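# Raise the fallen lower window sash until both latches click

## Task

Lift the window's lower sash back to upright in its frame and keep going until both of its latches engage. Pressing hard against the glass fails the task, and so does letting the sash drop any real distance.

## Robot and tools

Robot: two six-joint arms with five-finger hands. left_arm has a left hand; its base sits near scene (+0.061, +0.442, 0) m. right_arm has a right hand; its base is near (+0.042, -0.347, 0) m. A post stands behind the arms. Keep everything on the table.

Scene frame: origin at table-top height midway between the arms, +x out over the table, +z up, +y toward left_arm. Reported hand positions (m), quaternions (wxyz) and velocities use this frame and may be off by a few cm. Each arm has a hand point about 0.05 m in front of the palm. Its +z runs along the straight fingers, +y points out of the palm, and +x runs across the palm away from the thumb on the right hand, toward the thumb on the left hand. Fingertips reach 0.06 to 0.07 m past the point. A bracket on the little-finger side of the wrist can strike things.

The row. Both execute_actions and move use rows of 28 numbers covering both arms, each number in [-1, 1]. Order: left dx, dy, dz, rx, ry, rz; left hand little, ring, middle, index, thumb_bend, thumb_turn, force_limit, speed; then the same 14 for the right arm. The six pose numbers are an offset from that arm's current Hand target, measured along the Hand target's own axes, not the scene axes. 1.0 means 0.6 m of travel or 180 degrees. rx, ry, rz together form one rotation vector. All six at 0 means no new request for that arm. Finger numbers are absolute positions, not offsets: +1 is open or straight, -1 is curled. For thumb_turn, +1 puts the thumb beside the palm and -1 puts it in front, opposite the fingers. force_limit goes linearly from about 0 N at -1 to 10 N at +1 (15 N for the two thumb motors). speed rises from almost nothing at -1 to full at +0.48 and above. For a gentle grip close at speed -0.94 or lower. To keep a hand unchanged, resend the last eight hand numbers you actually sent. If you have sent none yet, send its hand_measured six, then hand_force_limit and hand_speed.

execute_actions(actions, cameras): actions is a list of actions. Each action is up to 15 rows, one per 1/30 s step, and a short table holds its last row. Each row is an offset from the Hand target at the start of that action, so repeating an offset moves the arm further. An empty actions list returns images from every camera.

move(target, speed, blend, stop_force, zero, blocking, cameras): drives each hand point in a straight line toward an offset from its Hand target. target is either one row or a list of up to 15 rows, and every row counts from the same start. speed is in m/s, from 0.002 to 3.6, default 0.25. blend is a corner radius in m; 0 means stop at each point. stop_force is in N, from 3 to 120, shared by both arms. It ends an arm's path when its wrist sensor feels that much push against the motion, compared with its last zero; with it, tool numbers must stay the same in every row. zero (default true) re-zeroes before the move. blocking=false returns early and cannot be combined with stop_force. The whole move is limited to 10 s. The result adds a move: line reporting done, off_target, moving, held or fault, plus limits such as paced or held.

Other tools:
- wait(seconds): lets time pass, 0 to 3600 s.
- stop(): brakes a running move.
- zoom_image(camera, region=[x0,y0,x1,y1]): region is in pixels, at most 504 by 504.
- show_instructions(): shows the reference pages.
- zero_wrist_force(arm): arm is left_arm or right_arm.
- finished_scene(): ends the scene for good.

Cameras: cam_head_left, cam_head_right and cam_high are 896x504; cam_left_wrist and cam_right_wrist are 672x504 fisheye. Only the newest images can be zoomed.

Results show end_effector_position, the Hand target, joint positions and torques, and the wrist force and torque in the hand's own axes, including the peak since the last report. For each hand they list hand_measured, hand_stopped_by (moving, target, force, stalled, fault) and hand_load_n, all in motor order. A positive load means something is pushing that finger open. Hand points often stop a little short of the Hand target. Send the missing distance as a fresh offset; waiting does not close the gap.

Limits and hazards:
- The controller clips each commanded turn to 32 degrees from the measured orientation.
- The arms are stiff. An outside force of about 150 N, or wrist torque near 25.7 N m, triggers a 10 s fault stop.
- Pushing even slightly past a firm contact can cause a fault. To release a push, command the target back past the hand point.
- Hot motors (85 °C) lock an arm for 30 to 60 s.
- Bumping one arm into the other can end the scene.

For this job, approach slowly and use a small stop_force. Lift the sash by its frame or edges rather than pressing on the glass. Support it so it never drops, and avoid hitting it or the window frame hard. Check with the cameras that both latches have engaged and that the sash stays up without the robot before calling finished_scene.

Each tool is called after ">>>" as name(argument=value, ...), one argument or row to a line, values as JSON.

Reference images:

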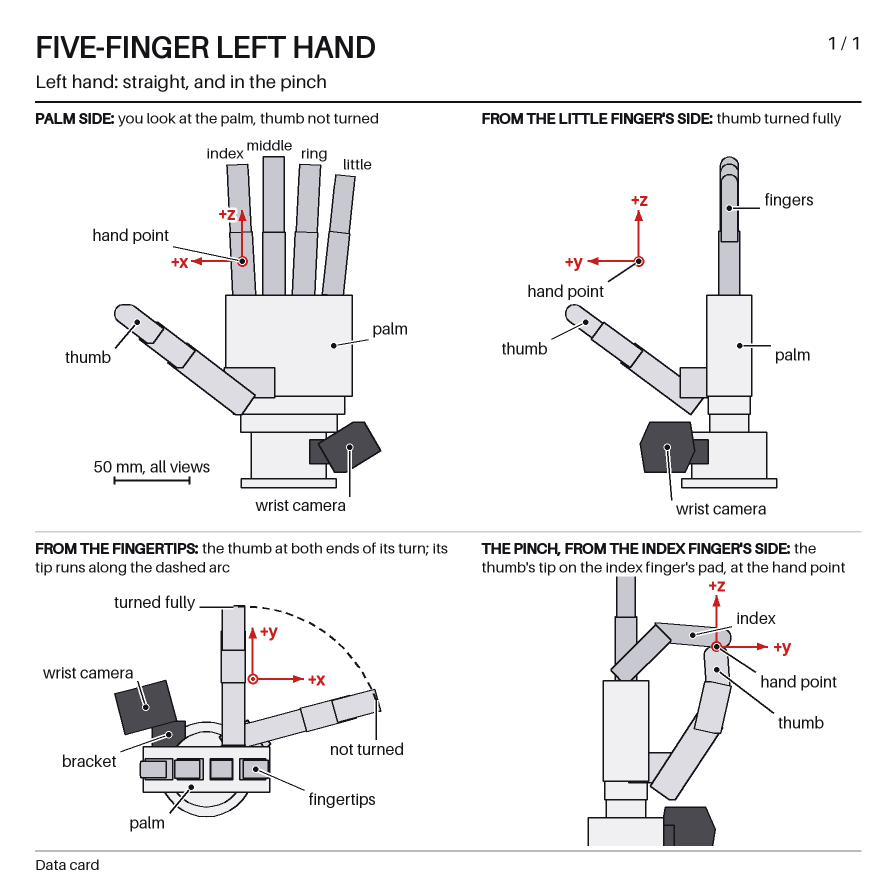

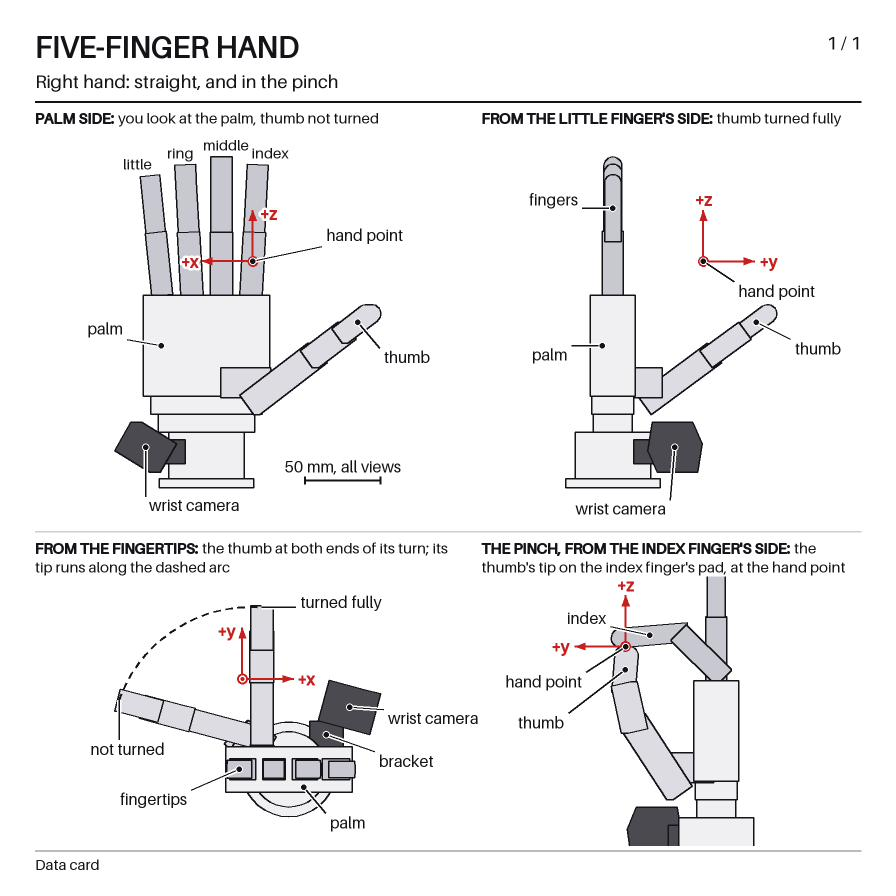

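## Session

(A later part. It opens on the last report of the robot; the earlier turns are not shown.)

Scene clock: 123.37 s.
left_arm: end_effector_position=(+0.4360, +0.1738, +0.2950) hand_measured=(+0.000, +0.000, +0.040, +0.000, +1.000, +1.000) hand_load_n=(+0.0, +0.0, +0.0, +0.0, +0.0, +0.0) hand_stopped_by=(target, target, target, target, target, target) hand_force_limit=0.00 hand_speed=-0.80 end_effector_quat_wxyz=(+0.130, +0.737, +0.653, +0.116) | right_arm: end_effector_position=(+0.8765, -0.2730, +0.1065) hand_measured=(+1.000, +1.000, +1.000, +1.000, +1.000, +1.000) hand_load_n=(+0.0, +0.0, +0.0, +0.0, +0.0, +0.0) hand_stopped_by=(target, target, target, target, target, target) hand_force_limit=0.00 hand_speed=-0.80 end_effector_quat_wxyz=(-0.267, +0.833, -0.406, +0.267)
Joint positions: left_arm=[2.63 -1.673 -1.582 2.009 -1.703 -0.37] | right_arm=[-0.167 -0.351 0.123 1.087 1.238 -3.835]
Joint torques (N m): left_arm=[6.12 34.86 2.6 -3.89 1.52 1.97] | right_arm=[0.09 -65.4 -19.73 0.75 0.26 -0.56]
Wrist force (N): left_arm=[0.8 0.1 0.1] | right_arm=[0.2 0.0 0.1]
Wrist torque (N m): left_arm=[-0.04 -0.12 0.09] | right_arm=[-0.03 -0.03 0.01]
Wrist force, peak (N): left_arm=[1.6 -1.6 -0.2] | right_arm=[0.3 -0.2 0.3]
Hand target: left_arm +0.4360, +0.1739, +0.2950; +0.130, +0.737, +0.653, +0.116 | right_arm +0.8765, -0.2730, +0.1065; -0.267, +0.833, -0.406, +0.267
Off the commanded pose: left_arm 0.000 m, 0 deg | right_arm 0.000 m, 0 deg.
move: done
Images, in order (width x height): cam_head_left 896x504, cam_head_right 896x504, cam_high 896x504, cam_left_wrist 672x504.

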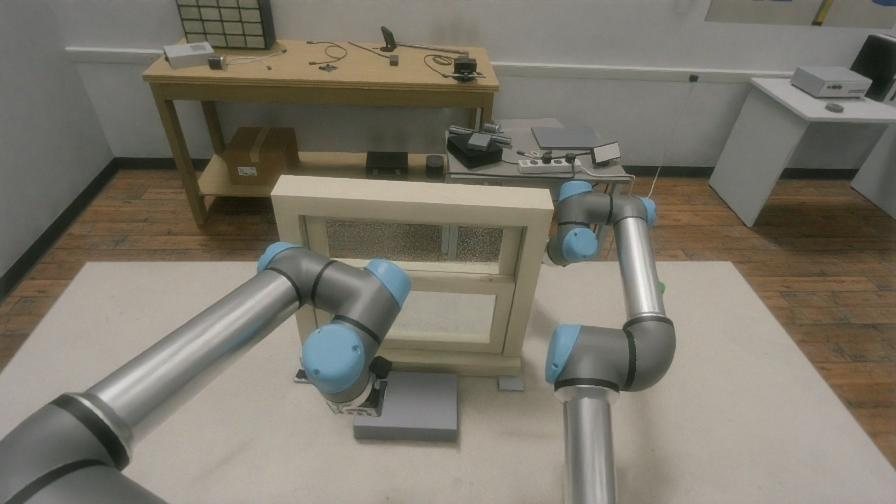

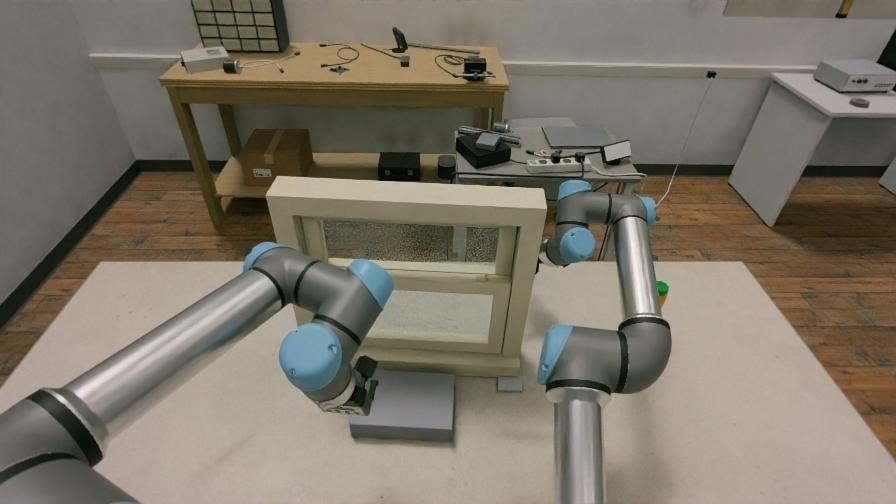

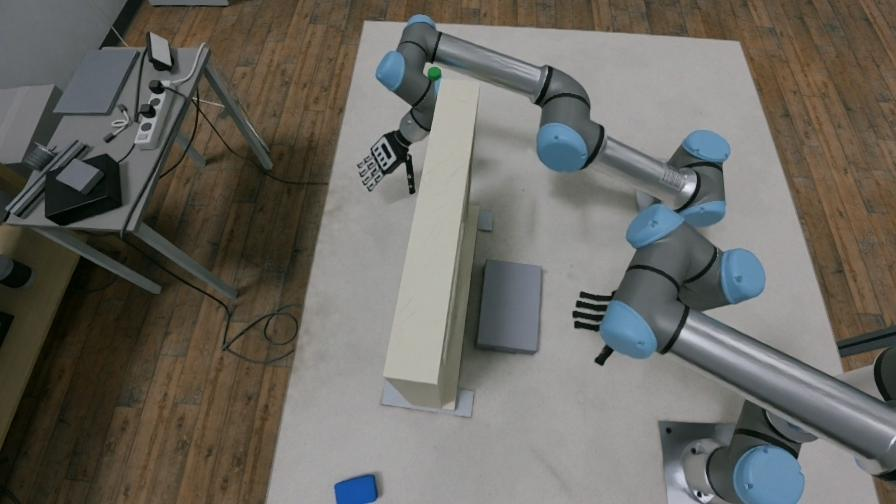

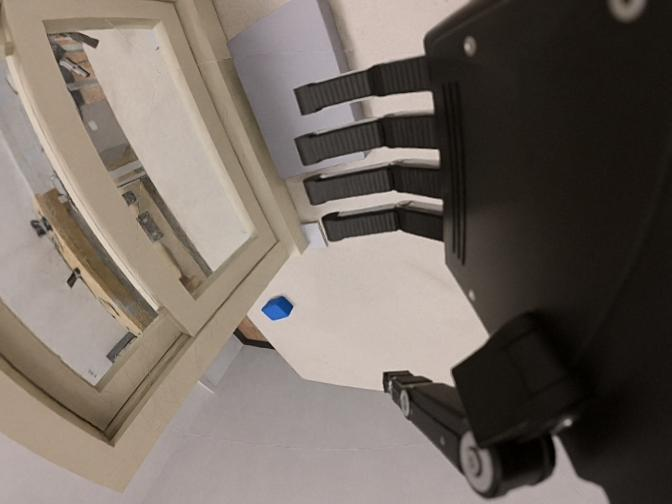

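>>> move(
  target=[0.1,-0.2,0.1,0,0,0,0,0,0.04,0,1,1,0,-0.8,0,0,0,0,0,0,1,1,1,1,1,1,0,-0.8],
  speed=0.2,
  cameras=["cam_left_wrist","cam_high","cam_head_left","cam_head_right"],
)

>>> zoom_image(
  camera="cam_head_left",
  region=[300, 250, 400, 320],
)

>>> zoom_image(
  camera="cam_head_left",
  region=[450, 250, 550, 320],
)

>>> zoom_image(
  camera="cam_high",
  region=[400, 180, 500, 430],
)

Scene clock: 125.93 s.
left_arm: end_effector_position=(+0.3517, +0.2446, +0.1976) hand_measured=(+0.000, +0.000, +0.040, +0.000, +1.000, +1.000) hand_load_n=(+0.0, +0.5, +0.0, +0.0, +0.0, +0.0) hand_stopped_by=(target, target, target, target, target, target) hand_force_limit=0.00 hand_speed=-0.80 end_effector_quat_wxyz=(+0.130, +0.737, +0.653, +0.116) | right_arm: end_effector_position=(+0.8765, -0.2730, +0.1065) hand_measured=(+1.000, +1.000, +1.000, +1.000, +1.000, +1.000) hand_load_n=(+0.0, +0.0, +0.0, -0.5, +0.0, +0.0) hand_stopped_by=(target, target, target, target, target, target) hand_force_limit=0.00 hand_speed=-0.80 end_effector_quat_wxyz=(-0.267, +0.833, -0.406, +0.267)
Joint positions: left_arm=[2.72 -1.446 -2.06 2.269 -1.674 -0.284] | right_arm=[-0.167 -0.351 0.123 1.087 1.238 -3.835]
Joint torques (N m): left_arm=[1.02 17.7 3.08 -0.18 -2.02 -1.6] | right_arm=[-0.59 -65 -19.35 0.69 0.32 -0.4]
Wrist force (N): left_arm=[0.7 0.3 0.0] | right_arm=[0.0 0.0 0.3]
Wrist torque (N m): left_arm=[0.03 -0.13 0.07] | right_arm=[-0.02 0.00 0.00]
Wrist force, peak (N): left_arm=[1.3 -1.7 0.6] | right_arm=[0.3 -0.2 0.2]
Hand target: left_arm +0.3517, +0.2446, +0.1976; +0.130, +0.737, +0.653, +0.116 | right_arm +0.8765, -0.2730, +0.1065; -0.267, +0.833, -0.406, +0.267
Off the commanded pose: left_arm 0.000 m, 0 deg | right_arm 0.000 m, 0 deg.
move: done
Images, in order (width x height): cam_head_left 896x504, cam_head_right 896x504, cam_high 896x504, cam_left_wrist 672x504.

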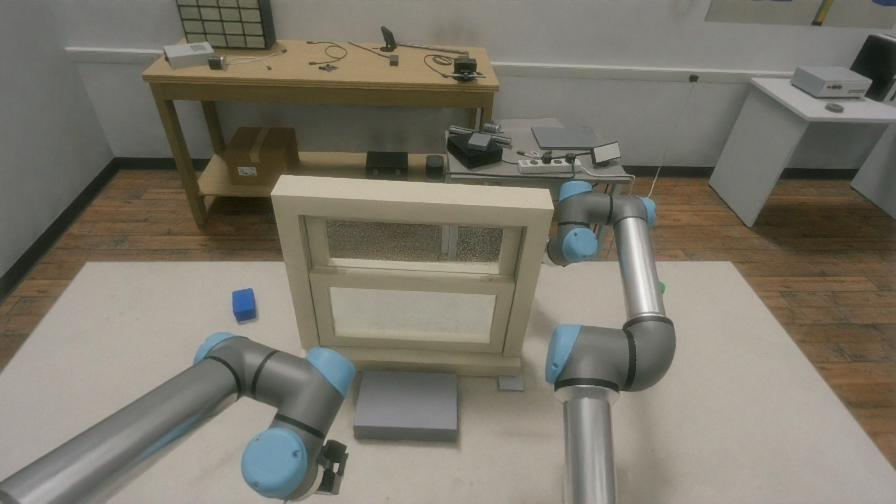

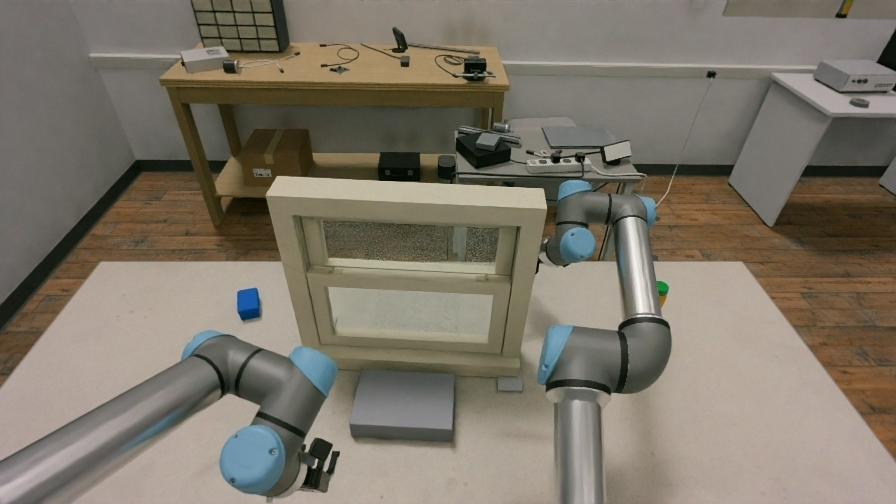

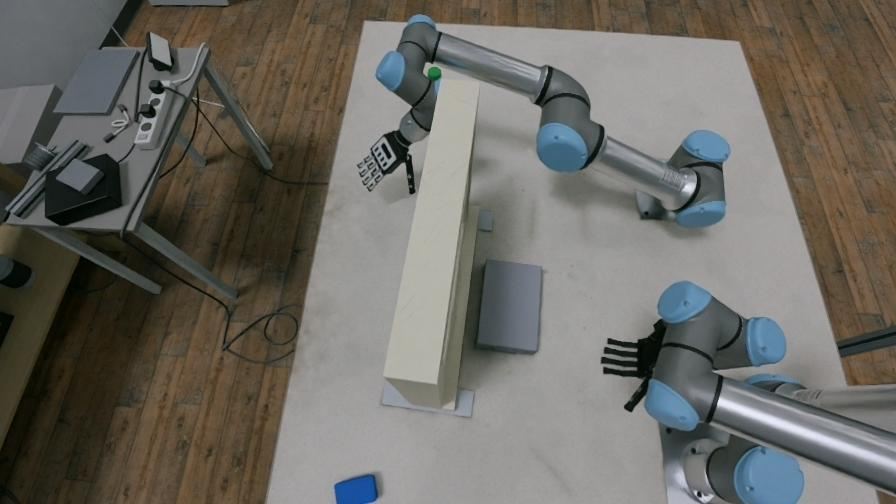

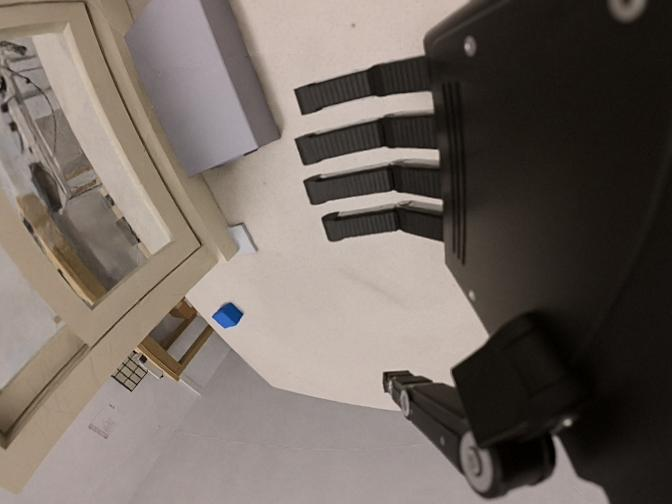

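Scaled by 5.040 from the camera's image (finer frame: 1280x720).

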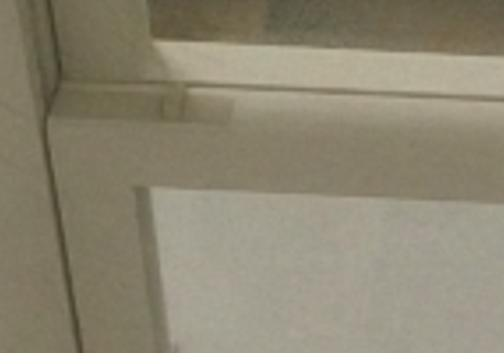

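Scaled by 5.040 from the camera's image (finer frame: 1280x720).

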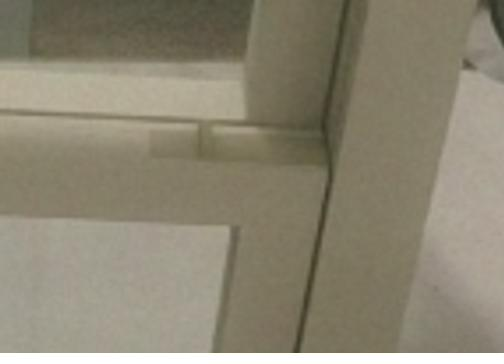

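Scaled by 2.016 from the camera's image (finer frame: 1280x720).

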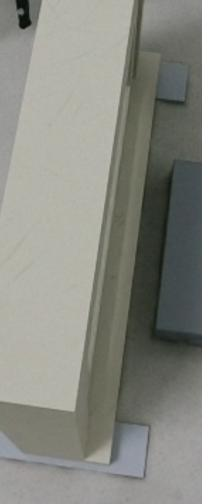

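>>> finished_scene(
)

The scene is finished: the task was done.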